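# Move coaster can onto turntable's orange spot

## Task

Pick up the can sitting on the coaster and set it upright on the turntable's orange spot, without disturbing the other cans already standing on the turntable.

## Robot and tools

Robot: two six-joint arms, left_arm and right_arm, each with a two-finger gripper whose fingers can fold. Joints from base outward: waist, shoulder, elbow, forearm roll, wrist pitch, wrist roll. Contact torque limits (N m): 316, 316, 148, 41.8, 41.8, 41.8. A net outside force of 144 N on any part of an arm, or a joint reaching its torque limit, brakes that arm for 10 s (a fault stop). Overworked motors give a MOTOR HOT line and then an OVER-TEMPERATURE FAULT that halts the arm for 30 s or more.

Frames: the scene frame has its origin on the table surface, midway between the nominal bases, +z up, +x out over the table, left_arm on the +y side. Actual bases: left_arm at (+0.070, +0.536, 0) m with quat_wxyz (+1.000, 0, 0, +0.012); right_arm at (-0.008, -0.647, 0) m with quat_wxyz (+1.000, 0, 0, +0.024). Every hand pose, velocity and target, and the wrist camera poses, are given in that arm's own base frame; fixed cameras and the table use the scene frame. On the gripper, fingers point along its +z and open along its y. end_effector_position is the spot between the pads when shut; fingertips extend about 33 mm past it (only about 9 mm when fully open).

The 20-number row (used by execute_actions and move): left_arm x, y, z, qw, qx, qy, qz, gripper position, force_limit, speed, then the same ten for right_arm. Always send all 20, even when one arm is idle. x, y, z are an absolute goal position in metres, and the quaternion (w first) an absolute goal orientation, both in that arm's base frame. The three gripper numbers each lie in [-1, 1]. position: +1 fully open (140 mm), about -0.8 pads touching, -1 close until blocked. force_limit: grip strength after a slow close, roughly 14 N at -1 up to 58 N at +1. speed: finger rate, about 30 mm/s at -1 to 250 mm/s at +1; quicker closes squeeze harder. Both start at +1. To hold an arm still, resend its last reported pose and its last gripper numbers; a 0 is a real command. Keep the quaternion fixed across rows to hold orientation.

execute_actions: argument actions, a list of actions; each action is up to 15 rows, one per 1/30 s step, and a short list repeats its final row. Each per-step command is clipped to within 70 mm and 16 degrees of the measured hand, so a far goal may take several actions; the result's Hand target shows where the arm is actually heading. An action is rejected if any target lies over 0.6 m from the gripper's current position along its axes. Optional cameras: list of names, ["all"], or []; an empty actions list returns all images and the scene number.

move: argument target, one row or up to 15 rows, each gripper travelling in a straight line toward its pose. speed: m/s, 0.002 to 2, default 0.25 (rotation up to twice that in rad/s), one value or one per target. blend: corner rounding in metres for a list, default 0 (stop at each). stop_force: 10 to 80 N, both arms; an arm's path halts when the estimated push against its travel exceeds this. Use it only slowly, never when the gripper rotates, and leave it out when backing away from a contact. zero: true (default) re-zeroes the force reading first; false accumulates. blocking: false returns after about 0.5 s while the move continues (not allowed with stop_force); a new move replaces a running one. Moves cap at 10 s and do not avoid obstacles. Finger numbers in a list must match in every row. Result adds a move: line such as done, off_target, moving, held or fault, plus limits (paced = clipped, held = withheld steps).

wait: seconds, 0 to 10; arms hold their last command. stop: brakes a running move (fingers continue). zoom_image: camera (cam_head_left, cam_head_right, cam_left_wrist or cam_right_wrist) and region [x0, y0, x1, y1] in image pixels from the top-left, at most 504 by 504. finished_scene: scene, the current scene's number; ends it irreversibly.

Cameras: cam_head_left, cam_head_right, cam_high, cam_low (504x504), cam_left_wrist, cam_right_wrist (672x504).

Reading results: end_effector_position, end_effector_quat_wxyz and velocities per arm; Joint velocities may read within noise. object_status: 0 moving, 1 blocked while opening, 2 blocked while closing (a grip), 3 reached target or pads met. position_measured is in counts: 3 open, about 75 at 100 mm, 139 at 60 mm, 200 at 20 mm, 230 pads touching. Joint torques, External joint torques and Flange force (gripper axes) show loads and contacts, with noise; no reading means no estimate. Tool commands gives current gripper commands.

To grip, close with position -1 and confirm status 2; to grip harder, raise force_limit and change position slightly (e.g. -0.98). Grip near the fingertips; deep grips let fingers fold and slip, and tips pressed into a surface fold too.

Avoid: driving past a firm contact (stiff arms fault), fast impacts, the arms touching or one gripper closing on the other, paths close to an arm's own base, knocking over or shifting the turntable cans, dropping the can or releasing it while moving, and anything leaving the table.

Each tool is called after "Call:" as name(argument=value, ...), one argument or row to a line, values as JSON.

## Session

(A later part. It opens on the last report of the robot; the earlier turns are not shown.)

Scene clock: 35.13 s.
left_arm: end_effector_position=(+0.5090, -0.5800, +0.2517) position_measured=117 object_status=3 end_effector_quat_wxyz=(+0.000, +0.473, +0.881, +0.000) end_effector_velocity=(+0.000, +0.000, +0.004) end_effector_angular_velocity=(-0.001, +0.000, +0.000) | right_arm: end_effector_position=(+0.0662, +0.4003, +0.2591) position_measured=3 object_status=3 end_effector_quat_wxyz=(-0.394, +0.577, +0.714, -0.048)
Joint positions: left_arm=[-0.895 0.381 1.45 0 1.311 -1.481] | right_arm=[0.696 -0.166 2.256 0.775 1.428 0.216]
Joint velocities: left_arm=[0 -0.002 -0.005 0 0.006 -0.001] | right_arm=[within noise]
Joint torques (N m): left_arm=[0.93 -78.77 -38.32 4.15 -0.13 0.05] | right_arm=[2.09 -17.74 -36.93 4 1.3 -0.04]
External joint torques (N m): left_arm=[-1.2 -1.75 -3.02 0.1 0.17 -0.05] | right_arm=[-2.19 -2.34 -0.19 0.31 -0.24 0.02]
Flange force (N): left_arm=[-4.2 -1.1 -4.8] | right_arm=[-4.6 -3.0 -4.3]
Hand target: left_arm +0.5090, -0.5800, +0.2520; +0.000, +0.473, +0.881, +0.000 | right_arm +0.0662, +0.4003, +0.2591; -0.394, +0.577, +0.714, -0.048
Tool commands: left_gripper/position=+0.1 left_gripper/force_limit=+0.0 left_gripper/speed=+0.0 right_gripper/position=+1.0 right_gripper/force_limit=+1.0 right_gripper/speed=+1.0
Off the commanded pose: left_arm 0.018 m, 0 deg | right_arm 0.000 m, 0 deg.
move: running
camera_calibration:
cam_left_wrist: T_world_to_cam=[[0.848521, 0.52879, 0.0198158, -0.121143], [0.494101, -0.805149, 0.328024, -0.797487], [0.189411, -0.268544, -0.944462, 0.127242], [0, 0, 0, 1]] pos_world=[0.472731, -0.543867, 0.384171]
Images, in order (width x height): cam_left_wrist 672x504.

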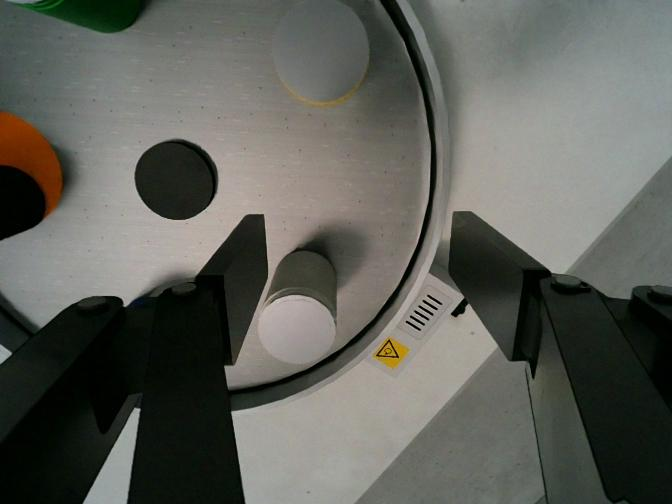

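Call:
wait(
  seconds=9,
)

Call:
wait(
  seconds=6.12,
)

Call:
move(
  target=[0.509,-0.58,0.134,0,0.473,0.881,0,0.1,0,0,0.0662,0.4003,0.2591,-0.394,0.577,0.714,-0.048,1,1,1],
)

Call:
execute_actions(
  actions=[
    [[0.509,-0.58,0.134,0,0.473,0.881,0,-1,0,0,0.0662,0.4003,0.2591,-0.394,0.577,0.714,-0.048,1,1,1],[0.509,-0.58,0.134,0,0.473,0.881,0,-1,0,0,0.0662,0.4003,0.2591,-0.394,0.577,0.714,-0.048,1,1,1],[0.509,-0.58,0.134,0,0.473,0.881,0,-1,0,0,0.0662,0.4003,0.2591,-0.394,0.577,0.714,-0.048,1,1,1],[0.509,-0.58,0.134,0,0.473,0.881,0,-1,0,0,0.0662,0.4003,0.2591,-0.394,0.577,0.714,-0.048,1,1,1],[0.509,-0.58,0.134,0,0.473,0.881,0,-1,0,0,0.0662,0.4003,0.2591,-0.394,0.577,0.714,-0.048,1,1,1],[0.509,-0.58,0.134,0,0.473,0.881,0,-1,0,0,0.0662,0.4003,0.2591,-0.394,0.577,0.714,-0.048,1,1,1],[0.509,-0.58,0.134,0,0.473,0.881,0,-1,0,0,0.0662,0.4003,0.2591,-0.394,0.577,0.714,-0.048,1,1,1],[0.509,-0.58,0.134,0,0.473,0.881,0,-1,0,0,0.0662,0.4003,0.2591,-0.394,0.577,0.714,-0.048,1,1,1],[0.509,-0.58,0.134,0,0.473,0.881,0,-1,0,0,0.0662,0.4003,0.2591,-0.394,0.577,0.714,-0.048,1,1,1],[0.509,-0.58,0.134,0,0.473,0.881,0,-1,0,0,0.0662,0.4003,0.2591,-0.394,0.577,0.714,-0.048,1,1,1],[0.509,-0.58,0.134,0,0.473,0.881,0,-1,0,0,0.0662,0.4003,0.2591,-0.394,0.577,0.714,-0.048,1,1,1],[0.509,-0.58,0.136,0,0.473,0.881,0,-1,0,0,0.0662,0.4003,0.2591,-0.394,0.577,0.714,-0.048,1,1,1],[0.509,-0.58,0.140,0,0.473,0.881,0,-1,0,0,0.0662,0.4003,0.2591,-0.394,0.577,0.714,-0.048,1,1,1],[0.509,-0.58,0.146,0,0.473,0.881,0,-1,0,0,0.0662,0.4003,0.2591,-0.394,0.577,0.714,-0.048,1,1,1],[0.509,-0.58,0.154,0,0.473,0.881,0,-1,0,0,0.0662,0.4003,0.2591,-0.394,0.577,0.714,-0.048,1,1,1]],
    [[0.509,-0.58,0.163,0,0.473,0.881,0,-1,0,0,0.0662,0.4003,0.2591,-0.394,0.577,0.714,-0.048,1,1,1],[0.509,-0.58,0.172,0,0.473,0.881,0,-1,0,0,0.0662,0.4003,0.2591,-0.394,0.577,0.714,-0.048,1,1,1],[0.509,-0.58,0.181,0,0.473,0.881,0,-1,0,0,0.0662,0.4003,0.2591,-0.394,0.577,0.714,-0.048,1,1,1],[0.509,-0.58,0.190,0,0.473,0.881,0,-1,0,0,0.0662,0.4003,0.2591,-0.394,0.577,0.714,-0.048,1,1,1],[0.509,-0.58,0.199,0,0.473,0.881,0,-1,0,0,0.0662,0.4003,0.2591,-0.394,0.577,0.714,-0.048,1,1,1],[0.509,-0.58,0.208,0,0.473,0.881,0,-1,0,0,0.0662,0.4003,0.2591,-0.394,0.577,0.714,-0.048,1,1,1],[0.509,-0.58,0.216,0,0.473,0.881,0,-1,0,0,0.0662,0.4003,0.2591,-0.394,0.577,0.714,-0.048,1,1,1],[0.509,-0.58,0.224,0,0.473,0.881,0,-1,0,0,0.0662,0.4003,0.2591,-0.394,0.577,0.714,-0.048,1,1,1],[0.509,-0.58,0.231,0,0.473,0.881,0,-1,0,0,0.0662,0.4003,0.2591,-0.394,0.577,0.714,-0.048,1,1,1],[0.509,-0.58,0.237,0,0.473,0.881,0,-1,0,0,0.0662,0.4003,0.2591,-0.394,0.577,0.714,-0.048,1,1,1],[0.509,-0.58,0.242,0,0.473,0.881,0,-1,0,0,0.0662,0.4003,0.2591,-0.394,0.577,0.714,-0.048,1,1,1],[0.509,-0.58,0.246,0,0.473,0.881,0,-1,0,0,0.0662,0.4003,0.2591,-0.394,0.577,0.714,-0.048,1,1,1],[0.509,-0.58,0.249,0,0.473,0.881,0,-1,0,0,0.0662,0.4003,0.2591,-0.394,0.577,0.714,-0.048,1,1,1],[0.509,-0.58,0.25,0,0.473,0.881,0,-1,0,0,0.0662,0.4003,0.2591,-0.394,0.577,0.714,-0.048,1,1,1]],
  ],
  cameras=["cam_left_wrist","cam_head_left","cam_low"],
)

Scene clock: 39.87 s.
left_arm: end_effector_position=(+0.5090, -0.5800, +0.2700) position_measured=117 object_status=3 end_effector_quat_wxyz=(+0.000, +0.473, +0.881, +0.000) | right_arm: end_effector_position=(+0.0662, +0.4003, +0.2591) position_measured=3 object_status=3 end_effector_quat_wxyz=(-0.394, +0.577, +0.714, -0.048)
Joint positions: left_arm=[-0.895 0.374 1.426 0 1.341 -1.481] | right_arm=[0.696 -0.166 2.256 0.775 1.428 0.216]
Joint torques (N m): left_arm=[0.81 -78.84 -40.16 4.22 -0.08 0.05] | right_arm=[2.02 -17.7 -36.88 4 1.28 0.03]
External joint torques (N m): left_arm=[-0.88 -1.43 -1.54 0.07 0.12 -0.05] | right_arm=[-2 -2.39 -0.17 0.3 -0.21 -0.05]
Flange force (N): left_arm=[-1.4 -1.0 -2.8] | right_arm=[-4.4 -3.1 -4.1]
Hand target: left_arm +0.5090, -0.5800, +0.2700; +0.000, +0.473, +0.881, +0.000 | right_arm +0.0662, +0.4003, +0.2591; -0.394, +0.577, +0.714, -0.048
Tool commands: left_gripper/position=+0.1 left_gripper/force_limit=+0.0 left_gripper/speed=+0.0 right_gripper/position=+1.0 right_gripper/force_limit=+1.0 right_gripper/speed=+1.0
Off the commanded pose: left_arm 0.000 m, 0 deg | right_arm 0.000 m, 0 deg.
earlier move: done
wait: 2.73 of 9 s (the move ended)

Scene clock: 46.00 s.
left_arm: end_effector_position=(+0.5090, -0.5800, +0.2700) position_measured=117 object_status=3 end_effector_quat_wxyz=(+0.000, +0.473, +0.881, +0.000) | right_arm: end_effector_position=(+0.0662, +0.4003, +0.2591) position_measured=3 object_status=3 end_effector_quat_wxyz=(-0.394, +0.577, +0.714, -0.048)
Joint positions: left_arm=[-0.895 0.374 1.426 0 1.341 -1.481] | right_arm=[0.696 -0.166 2.256 0.775 1.428 0.216]
Joint torques (N m): left_arm=[0.97 -78.68 -40.14 4.2 -0.08 0.05] | right_arm=[2.04 -17.7 -36.97 3.98 1.3 -0.02]
External joint torques (N m): left_arm=[-1.02 -1.72 -1.59 0.09 0.12 -0.05] | right_arm=[-2.03 -2.28 -0.11 0.32 -0.24 0]
Flange force (N): left_arm=[-1.0 -1.3 -2.9] | right_arm=[-4.4 -3.0 -3.9]
Hand target: left_arm +0.5090, -0.5800, +0.2700; +0.000, +0.473, +0.881, +0.000 | right_arm +0.0662, +0.4003, +0.2591; -0.394, +0.577, +0.714, -0.048
Tool commands: left_gripper/position=+0.1 left_gripper/force_limit=+0.0 left_gripper/speed=+0.0 right_gripper/position=+1.0 right_gripper/force_limit=+1.0 right_gripper/speed=+1.0
Off the commanded pose: left_arm 0.000 m, 0 deg | right_arm 0.000 m, 0 deg.
wait: 6.13 s; at rest by 0.17 s

Scene clock: 46.93 s.
left_arm: end_effector_position=(+0.5090, -0.5800, +0.1341) position_measured=117 object_status=3 end_effector_quat_wxyz=(+0.000, +0.473, +0.881, +0.000) | right_arm: end_effector_position=(+0.0662, +0.4003, +0.2591) position_measured=3 object_status=3 end_effector_quat_wxyz=(-0.394, +0.577, +0.714, -0.048)
Joint positions: left_arm=[-0.895 0.448 1.576 0 1.117 -1.481] | right_arm=[0.696 -0.166 2.256 0.775 1.428 0.216]
Joint torques (N m): left_arm=[1.02 -82.8 -37.56 3.84 -0.04 0.06] | right_arm=[2.34 -17.96 -36.97 4.02 1.29 -0.02]
External joint torques (N m): left_arm=[-0.88 -1.45 -0.89 0.12 0.08 -0.06] | right_arm=[-2.33 -2.03 -0.05 0.27 -0.22 -0.01]
Flange force (N): left_arm=[-0.1 -1.2 -2.0] | right_arm=[-4.9 -2.3 -4.4]
Hand target: left_arm +0.5090, -0.5800, +0.1340; +0.000, +0.473, +0.881, +0.000 | right_arm +0.0662, +0.4003, +0.2591; -0.394, +0.577, +0.714, -0.048
Off the commanded pose: left_arm 0.000 m, 0 deg | right_arm 0.000 m, 0 deg.
move: done

Scene clock: 48.17 s.
left_arm: end_effector_position=(+0.5090, -0.5800, +0.2500) position_measured=156 object_status=2 end_effector_quat_wxyz=(+0.000, +0.473, +0.881, +0.000) | right_arm: end_effector_position=(+0.0662, +0.4003, +0.2591) position_measured=3 object_status=3 end_effector_quat_wxyz=(-0.394, +0.577, +0.714, -0.048)
Joint positions: left_arm=[-0.895 0.382 1.452 0 1.308 -1.481] | right_arm=[0.696 -0.166 2.256 0.775 1.428 0.216]
Joint torques (N m): left_arm=[1.01 -80.7 -40.15 4.18 -0.18 0.06] | right_arm=[1.96 -18.05 -37.02 4.03 1.26 -0.01]
External joint torques (N m): left_arm=[-0.98 -0.21 -1.21 0.08 0.22 -0.06] | right_arm=[-2.01 -1.96 -0.09 0.28 -0.19 -0.01]
External joint torques at the end of the 1st action: left_arm=[-0.74 2.61 -2.38 0.14 0.36 -0.06] | right_arm=[-2.14 -2.29 -0.1 0.27 -0.23 0.04]
Flange force (N): left_arm=[-2.6 -1.0 -2.0] | right_arm=[-4.3 -2.4 -3.9]
Flange force at the end of the 1st action (N): left_arm=[-9.4 0.2 -1.0] | right_arm=[-4.6 -3.0 -4.2]
Hand target: left_arm +0.5090, -0.5800, +0.2500; +0.000, +0.473, +0.881, +0.000 | right_arm +0.0662, +0.4003, +0.2591; -0.394, +0.577, +0.714, -0.048
Off the commanded pose: left_arm 0.000 m, 0 deg | right_arm 0.000 m, 0 deg.
Step readings (end_effector_position of left_arm | right_arm; steps 1 to 15: 1st action; 16 to 30: 2nd action):
0: (+0.5090, -0.5800, +0.1341) | (+0.0662, +0.4003, +0.2591)
1: (+0.5090, -0.5800, +0.1341) | (+0.0662, +0.4003, +0.2591)
2: (+0.5090, -0.5800, +0.1341) | (+0.0662, +0.4003, +0.2591)
4: (+0.5090, -0.5800, +0.1340) | (+0.0662, +0.4003, +0.2591)
8: (+0.5090, -0.5800, +0.1340) | (+0.0662, +0.4003, +0.2591)
15: (+0.5087, -0.5796, +0.1406) | (+0.0662, +0.4003, +0.2591)
16: (+0.5088, -0.5798, +0.1461) | (+0.0662, +0.4003, +0.2591)
17: (+0.5088, -0.5798, +0.1527) | (+0.0662, +0.4003, +0.2591)
19: (+0.5089, -0.5799, +0.1705) | (+0.0662, +0.4003, +0.2591)
23: (+0.5089, -0.5798, +0.2052) | (+0.0662, +0.4003, +0.2591)
30: (+0.5090, -0.5800, +0.2488) | (+0.0662, +0.4003, +0.2591)
camera_calibration:
cam_left_wrist: T_world_to_cam=[[0.84852, 0.528791, 0.0198167, -0.121107], [0.494095, -0.80514, 0.328055, -0.796901], [0.189428, -0.26857, -0.944451, 0.125516], [0, 0, 0, 1]] pos_world=[0.472731, -0.543867, 0.382371]
Images, in order (width x height): cam_head_left 504x504, cam_low 504x504, cam_left_wrist 672x504.

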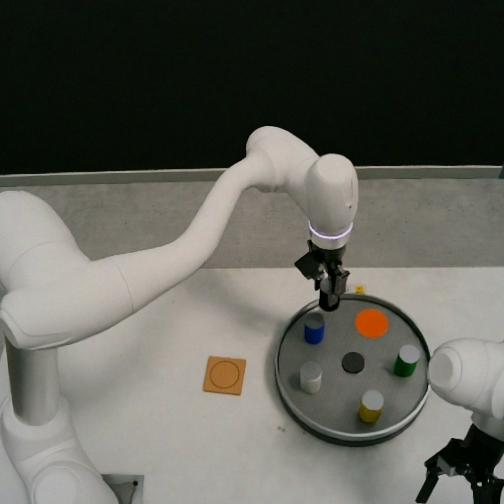

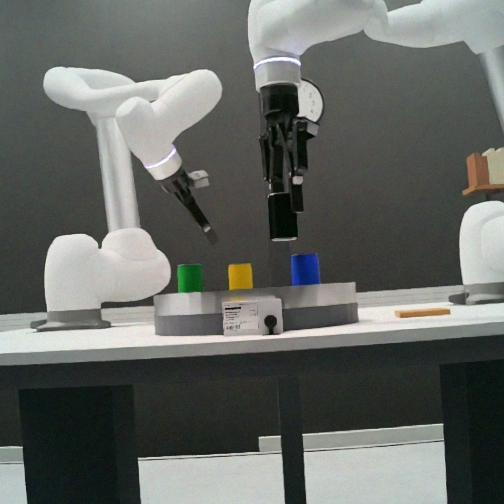

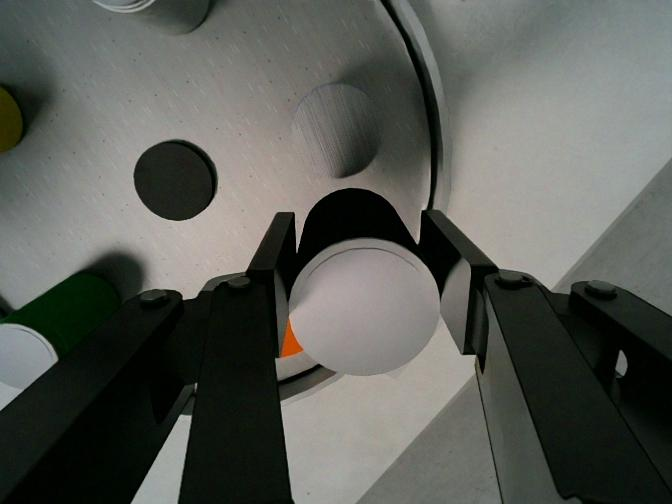

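Call:
move(
  target=[0.5024,-0.57,0.25,0,0.473,0.881,0,-1,0,0,0.0662,0.4003,0.2591,-0.394,0.577,0.714,-0.048,1,1,1],
)

Call:
move(
  target=[0.5024,-0.57,0.27,0,0.473,0.881,0,-1,0,0,0.0662,0.4003,0.2591,-0.394,0.577,0.714,-0.048,1,1,1],
  speed=0.01,
  blocking=false,
)

Scene clock: 49.80 s.
left_arm: end_effector_position=(+0.5024, -0.5700, +0.2500) position_measured=156 object_status=2 end_effector_quat_wxyz=(+0.000, +0.473, +0.881, +0.000) | right_arm: end_effector_position=(+0.0662, +0.4003, +0.2591) position_measured=3 object_status=3 end_effector_quat_wxyz=(-0.394, +0.577, +0.714, -0.048)
Joint positions: left_arm=[-0.894 0.363 1.478 0 1.3 -1.479] | right_arm=[0.696 -0.166 2.256 0.775 1.428 0.216]
Joint torques (N m): left_arm=[0.95 -78.51 -40.68 4.13 -0.03 0.07] | right_arm=[1.66 -17.67 -37 4.03 1.31 -0.03]
External joint torques (N m): left_arm=[-1.1 -0.43 -0.61 0.11 0.07 -0.07] | right_arm=[-1.61 -2.39 -0.1 0.27 -0.24 0]
Flange force (N): left_arm=[-0.8 -1.4 -1.1] | right_arm=[-3.8 -3.5 -3.2]
Hand target: left_arm +0.5024, -0.5700, +0.2500; +0.000, +0.473, +0.881, +0.000 | right_arm +0.0662, +0.4003, +0.2591; -0.394, +0.577, +0.714, -0.048
Off the commanded pose: left_arm 0.000 m, 0 deg | right_arm 0.000 m, 0 deg.
move: done

Scene clock: 50.30 s.
left_arm: end_effector_position=(+0.5024, -0.5700, +0.2543) position_measured=156 object_status=2 end_effector_quat_wxyz=(+0.000, +0.473, +0.881, +0.000) end_effector_velocity=(+0.001, +0.001, +0.009) end_effector_angular_velocity=(+0.001, +0.000, -0.001) | right_arm: end_effector_position=(+0.0662, +0.4003, +0.2591) position_measured=3 object_status=3 end_effector_quat_wxyz=(-0.394, +0.577, +0.714, -0.048)
Joint positions: left_arm=[-0.894 0.362 1.473 0 1.307 -1.479] | right_arm=[0.696 -0.166 2.256 0.775 1.428 0.216]
Joint velocities: left_arm=[0.001 -0.004 -0.012 0 0.017 0.002] | right_arm=[within noise]
Joint torques (N m): left_arm=[0.69 -76.69 -41.38 4.16 -0.17 0.07] | right_arm=[1.89 -17.8 -37.06 4.01 1.29 0]
External joint torques (N m): left_arm=[-1.29 -1.93 0 0.08 0.21 -0.07] | right_arm=[-1.99 -2.12 0.08 0.29 -0.22 -0.02]
Flange force (N): left_arm=[2.7 -2.2 -1.2] | right_arm=[-4.6 -2.8 -3.6]
Hand target: left_arm +0.5024, -0.5700, +0.2549; +0.000, +0.473, +0.881, +0.000 | right_arm +0.0662, +0.4003, +0.2591; -0.394, +0.577, +0.714, -0.048
Tool commands: left_gripper/position=-1.0 left_gripper/force_limit=+0.0 left_gripper/speed=+0.0 right_gripper/position=+1.0 right_gripper/force_limit=+1.0 right_gripper/speed=+1.0
Off the commanded pose: left_arm 0.016 m, 0 deg | right_arm 0.000 m, 0 deg.
move: running

Call:
wait(
  seconds=6,
)

Call:
wait(
  seconds=1.55,
)

Call:
move(
  target=[0.5024,-0.57,0.1345,0,0.473,0.881,0,-1,0,0,0.0662,0.4003,0.2591,-0.394,0.577,0.714,-0.048,1,1,1],
)

Call:
execute_actions(
  actions=[
    [[0.5024,-0.57,0.1345,0,0.473,0.881,0,0.4,0,1,0.0662,0.4003,0.2591,-0.394,0.577,0.714,-0.048,1,1,1]],
  ],
)

Call:
move(
  target=[0.5024,-0.57,0.30,0,0.473,0.881,0,0.4,0,1,0.0662,0.4003,0.2591,-0.394,0.577,0.714,-0.048,1,1,1],
  cameras=["cam_left_wrist","cam_head_left"],
)

Scene clock: 52.03 s.
left_arm: end_effector_position=(+0.5024, -0.5700, +0.2700) position_measured=156 object_status=2 end_effector_quat_wxyz=(+0.000, +0.473, +0.881, +0.000) | right_arm: end_effector_position=(+0.0662, +0.4003, +0.2591) position_measured=3 object_status=3 end_effector_quat_wxyz=(-0.394, +0.577, +0.714, -0.048)
Joint positions: left_arm=[-0.894 0.355 1.453 0 1.334 -1.479] | right_arm=[0.696 -0.166 2.256 0.775 1.428 0.216]
Joint torques (N m): left_arm=[0.96 -77.97 -40.97 4.19 -0.12 0.06] | right_arm=[1.92 -17.83 -36.96 4.02 1.31 -0.03]
External joint torques (N m): left_arm=[-1.23 -0.32 -0.65 0.09 0.15 -0.06] | right_arm=[-1.9 -2.26 -0.09 0.27 -0.24 0.01]
Flange force (N): left_arm=[-1.2 -1.6 -1.2] | right_arm=[-4.2 -3.0 -3.7]
Hand target: left_arm +0.5024, -0.5700, +0.2700; +0.000, +0.473, +0.881, +0.000 | right_arm +0.0662, +0.4003, +0.2591; -0.394, +0.577, +0.714, -0.048
Tool commands: left_gripper/position=-1.0 left_gripper/force_limit=+0.0 left_gripper/speed=+0.0 right_gripper/position=+1.0 right_gripper/force_limit=+1.0 right_gripper/speed=+1.0
Off the commanded pose: left_arm 0.000 m, 0 deg | right_arm 0.000 m, 0 deg.
earlier move: done
wait: 1.23 of 6 s (the move ended)

Scene clock: 53.60 s.
left_arm: end_effector_position=(+0.5024, -0.5700, +0.2700) position_measured=156 object_status=2 end_effector_quat_wxyz=(+0.000, +0.473, +0.881, +0.000) | right_arm: end_effector_position=(+0.0662, +0.4003, +0.2591) position_measured=3 object_status=3 end_effector_quat_wxyz=(-0.394, +0.577, +0.714, -0.048)
Joint positions: left_arm=[-0.894 0.355 1.453 0 1.334 -1.479] | right_arm=[0.696 -0.166 2.256 0.775 1.428 0.216]
Joint torques (N m): left_arm=[0.95 -78.27 -41 4.17 -0.08 0.09] | right_arm=[2.34 -17.68 -36.94 3.99 1.28 -0.03]
External joint torques (N m): left_arm=[-0.86 -0.25 -0.62 0.11 0.12 -0.09] | right_arm=[-2.41 -2.27 -0.11 0.31 -0.21 0.01]
Flange force (N): left_arm=[-1.1 -1.1 -1.1] | right_arm=[-5.0 -2.8 -4.7]
Hand target: left_arm +0.5024, -0.5700, +0.2700; +0.000, +0.473, +0.881, +0.000 | right_arm +0.0662, +0.4003, +0.2591; -0.394, +0.577, +0.714, -0.048
Tool commands: left_gripper/position=-1.0 left_gripper/force_limit=+0.0 left_gripper/speed=+0.0 right_gripper/position=+1.0 right_gripper/force_limit=+1.0 right_gripper/speed=+1.0
Off the commanded pose: left_arm 0.000 m, 0 deg | right_arm 0.000 m, 0 deg.
wait: 1.57 s; at rest by 0.17 s

Scene clock: 54.53 s.
left_arm: end_effector_position=(+0.5024, -0.5700, +0.1346) position_measured=156 object_status=2 end_effector_quat_wxyz=(+0.000, +0.473, +0.881, +0.000) | right_arm: end_effector_position=(+0.0662, +0.4003, +0.2591) position_measured=3 object_status=3 end_effector_quat_wxyz=(-0.394, +0.577, +0.714, -0.048)
Joint positions: left_arm=[-0.894 0.43 1.602 0 1.109 -1.479] | right_arm=[0.696 -0.166 2.256 0.775 1.428 0.216]
Joint torques (N m): left_arm=[0.98 -82.14 -37.64 3.83 -0.07 0.04] | right_arm=[2.14 -17.7 -36.98 4 1.32 -0.01]
External joint torques (N m): left_arm=[-0.75 -0.18 -0.7 0.12 0.1 -0.04] | right_arm=[-2.23 -2.28 -0.09 0.31 -0.26 -0.01]
Flange force (N): left_arm=[-1.4 -0.9 -0.9] | right_arm=[-4.8 -2.9 -4.2]
Hand target: left_arm +0.5024, -0.5700, +0.1345; +0.000, +0.473, +0.881, +0.000 | right_arm +0.0662, +0.4003, +0.2591; -0.394, +0.577, +0.714, -0.048
Off the commanded pose: left_arm 0.000 m, 0 deg | right_arm 0.000 m, 0 deg.
move: done

Scene clock: 55.23 s.
left_arm: end_effector_position=(+0.5024, -0.5700, +0.1345) position_measured=78 object_status=3 end_effector_quat_wxyz=(+0.000, +0.473, +0.881, +0.000) | right_arm: end_effector_position=(+0.0662, +0.4003, +0.2591) position_measured=3 object_status=3 end_effector_quat_wxyz=(-0.394, +0.577, +0.714, -0.048)
Joint positions: left_arm=[-0.894 0.43 1.602 0 1.109 -1.479] | right_arm=[0.696 -0.166 2.256 0.775 1.428 0.216]
Joint torques (N m): left_arm=[0.75 -80.78 -36.76 3.86 -0.06 0.05] | right_arm=[1.89 -17.64 -37.05 4 1.36 0.01]
External joint torques (N m): left_arm=[-0.87 -1.59 -1.57 0.08 0.1 -0.05] | right_arm=[-1.73 -2.5 -0.02 0.29 -0.29 -0.04]
Flange force (N): left_arm=[-1.3 -1.0 -2.7] | right_arm=[-4.2 -3.6 -3.3]
Hand target: left_arm +0.5024, -0.5700, +0.1345; +0.000, +0.473, +0.881, +0.000 | right_arm +0.0662, +0.4003, +0.2591; -0.394, +0.577, +0.714, -0.048
Off the commanded pose: left_arm 0.000 m, 0 deg | right_arm 0.000 m, 0 deg.
Step readings (end_effector_position of left_arm | right_arm):
0: (+0.5024, -0.5700, +0.1346) | (+0.0662, +0.4003, +0.2591)
1: (+0.5024, -0.5700, +0.1346) | (+0.0662, +0.4003, +0.2591)
2: (+0.5024, -0.5700, +0.1346) | (+0.0662, +0.4003, +0.2591)
4: (+0.5024, -0.5700, +0.1346) | (+0.0662, +0.4003, +0.2591)
8: (+0.5024, -0.5700, +0.1345) | (+0.0662, +0.4003, +0.2591)
15: (+0.5024, -0.5700, +0.1345) | (+0.0662, +0.4003, +0.2591)

Scene clock: 56.27 s.
left_arm: end_effector_position=(+0.5024, -0.5699, +0.3002) position_measured=78 object_status=3 end_effector_quat_wxyz=(+0.000, +0.473, +0.881, +0.000) | right_arm: end_effector_position=(+0.0662, +0.4003, +0.2591) position_measured=3 object_status=3 end_effector_quat_wxyz=(-0.394, +0.577, +0.714, -0.048)
Joint positions: left_arm=[-0.894 0.345 1.412 0 1.385 -1.479] | right_arm=[0.696 -0.166 2.256 0.775 1.428 0.216]
Joint torques (N m): left_arm=[0.82 -76.35 -40.6 4.21 -0.04 0.04] | right_arm=[1.95 -17.7 -37.05 3.97 1.27 0.02]
External joint torques (N m): left_arm=[-1.08 -1.15 -1.36 0.1 0.08 -0.04] | right_arm=[-1.99 -2.33 -0.07 0.34 -0.2 -0.05]
Flange force (N): left_arm=[-1.3 -1.3 -2.4] | right_arm=[-4.5 -3.1 -3.9]
Hand target: left_arm +0.5024, -0.5700, +0.3000; +0.000, +0.473, +0.881, +0.000 | right_arm +0.0662, +0.4003, +0.2591; -0.394, +0.577, +0.714, -0.048
Off the commanded pose: left_arm 0.000 m, 0 deg | right_arm 0.000 m, 0 deg.
move: done
camera_calibration:
cam_left_wrist: T_world_to_cam=[[0.848507, 0.528812, 0.0198767, -0.121851], [0.494049, -0.805068, 0.3283, -0.802023], [0.189611, -0.268745, -0.944364, 0.176674], [0, 0, 0, 1]] pos_world=[0.466131, -0.533767, 0.432571]
Images, in order (width x height): cam_head_left 504x504, cam_left_wrist 672x504.

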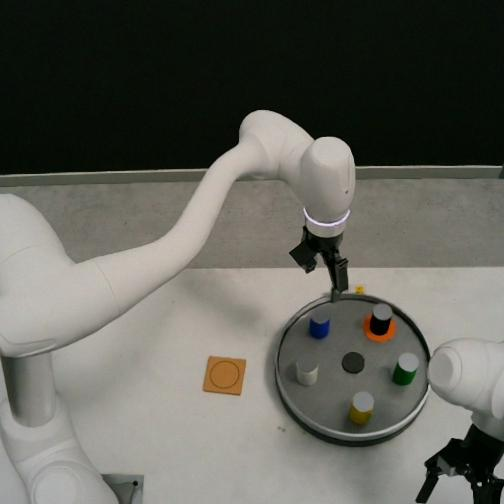

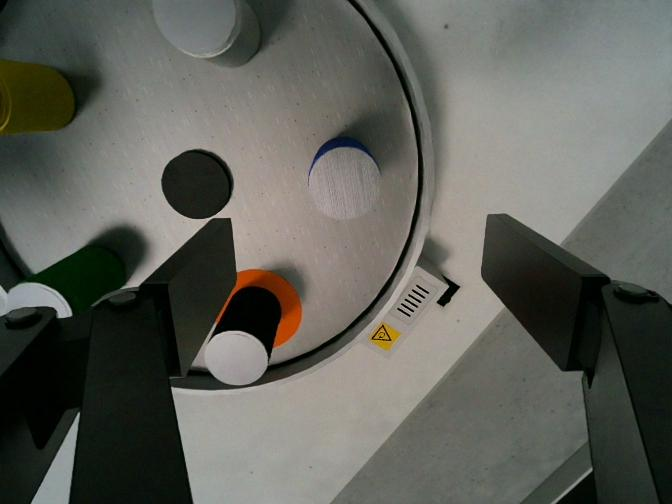

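Well centred.

Call:
finished_scene(
  scene=2,
)

The scene is finished: the task was done.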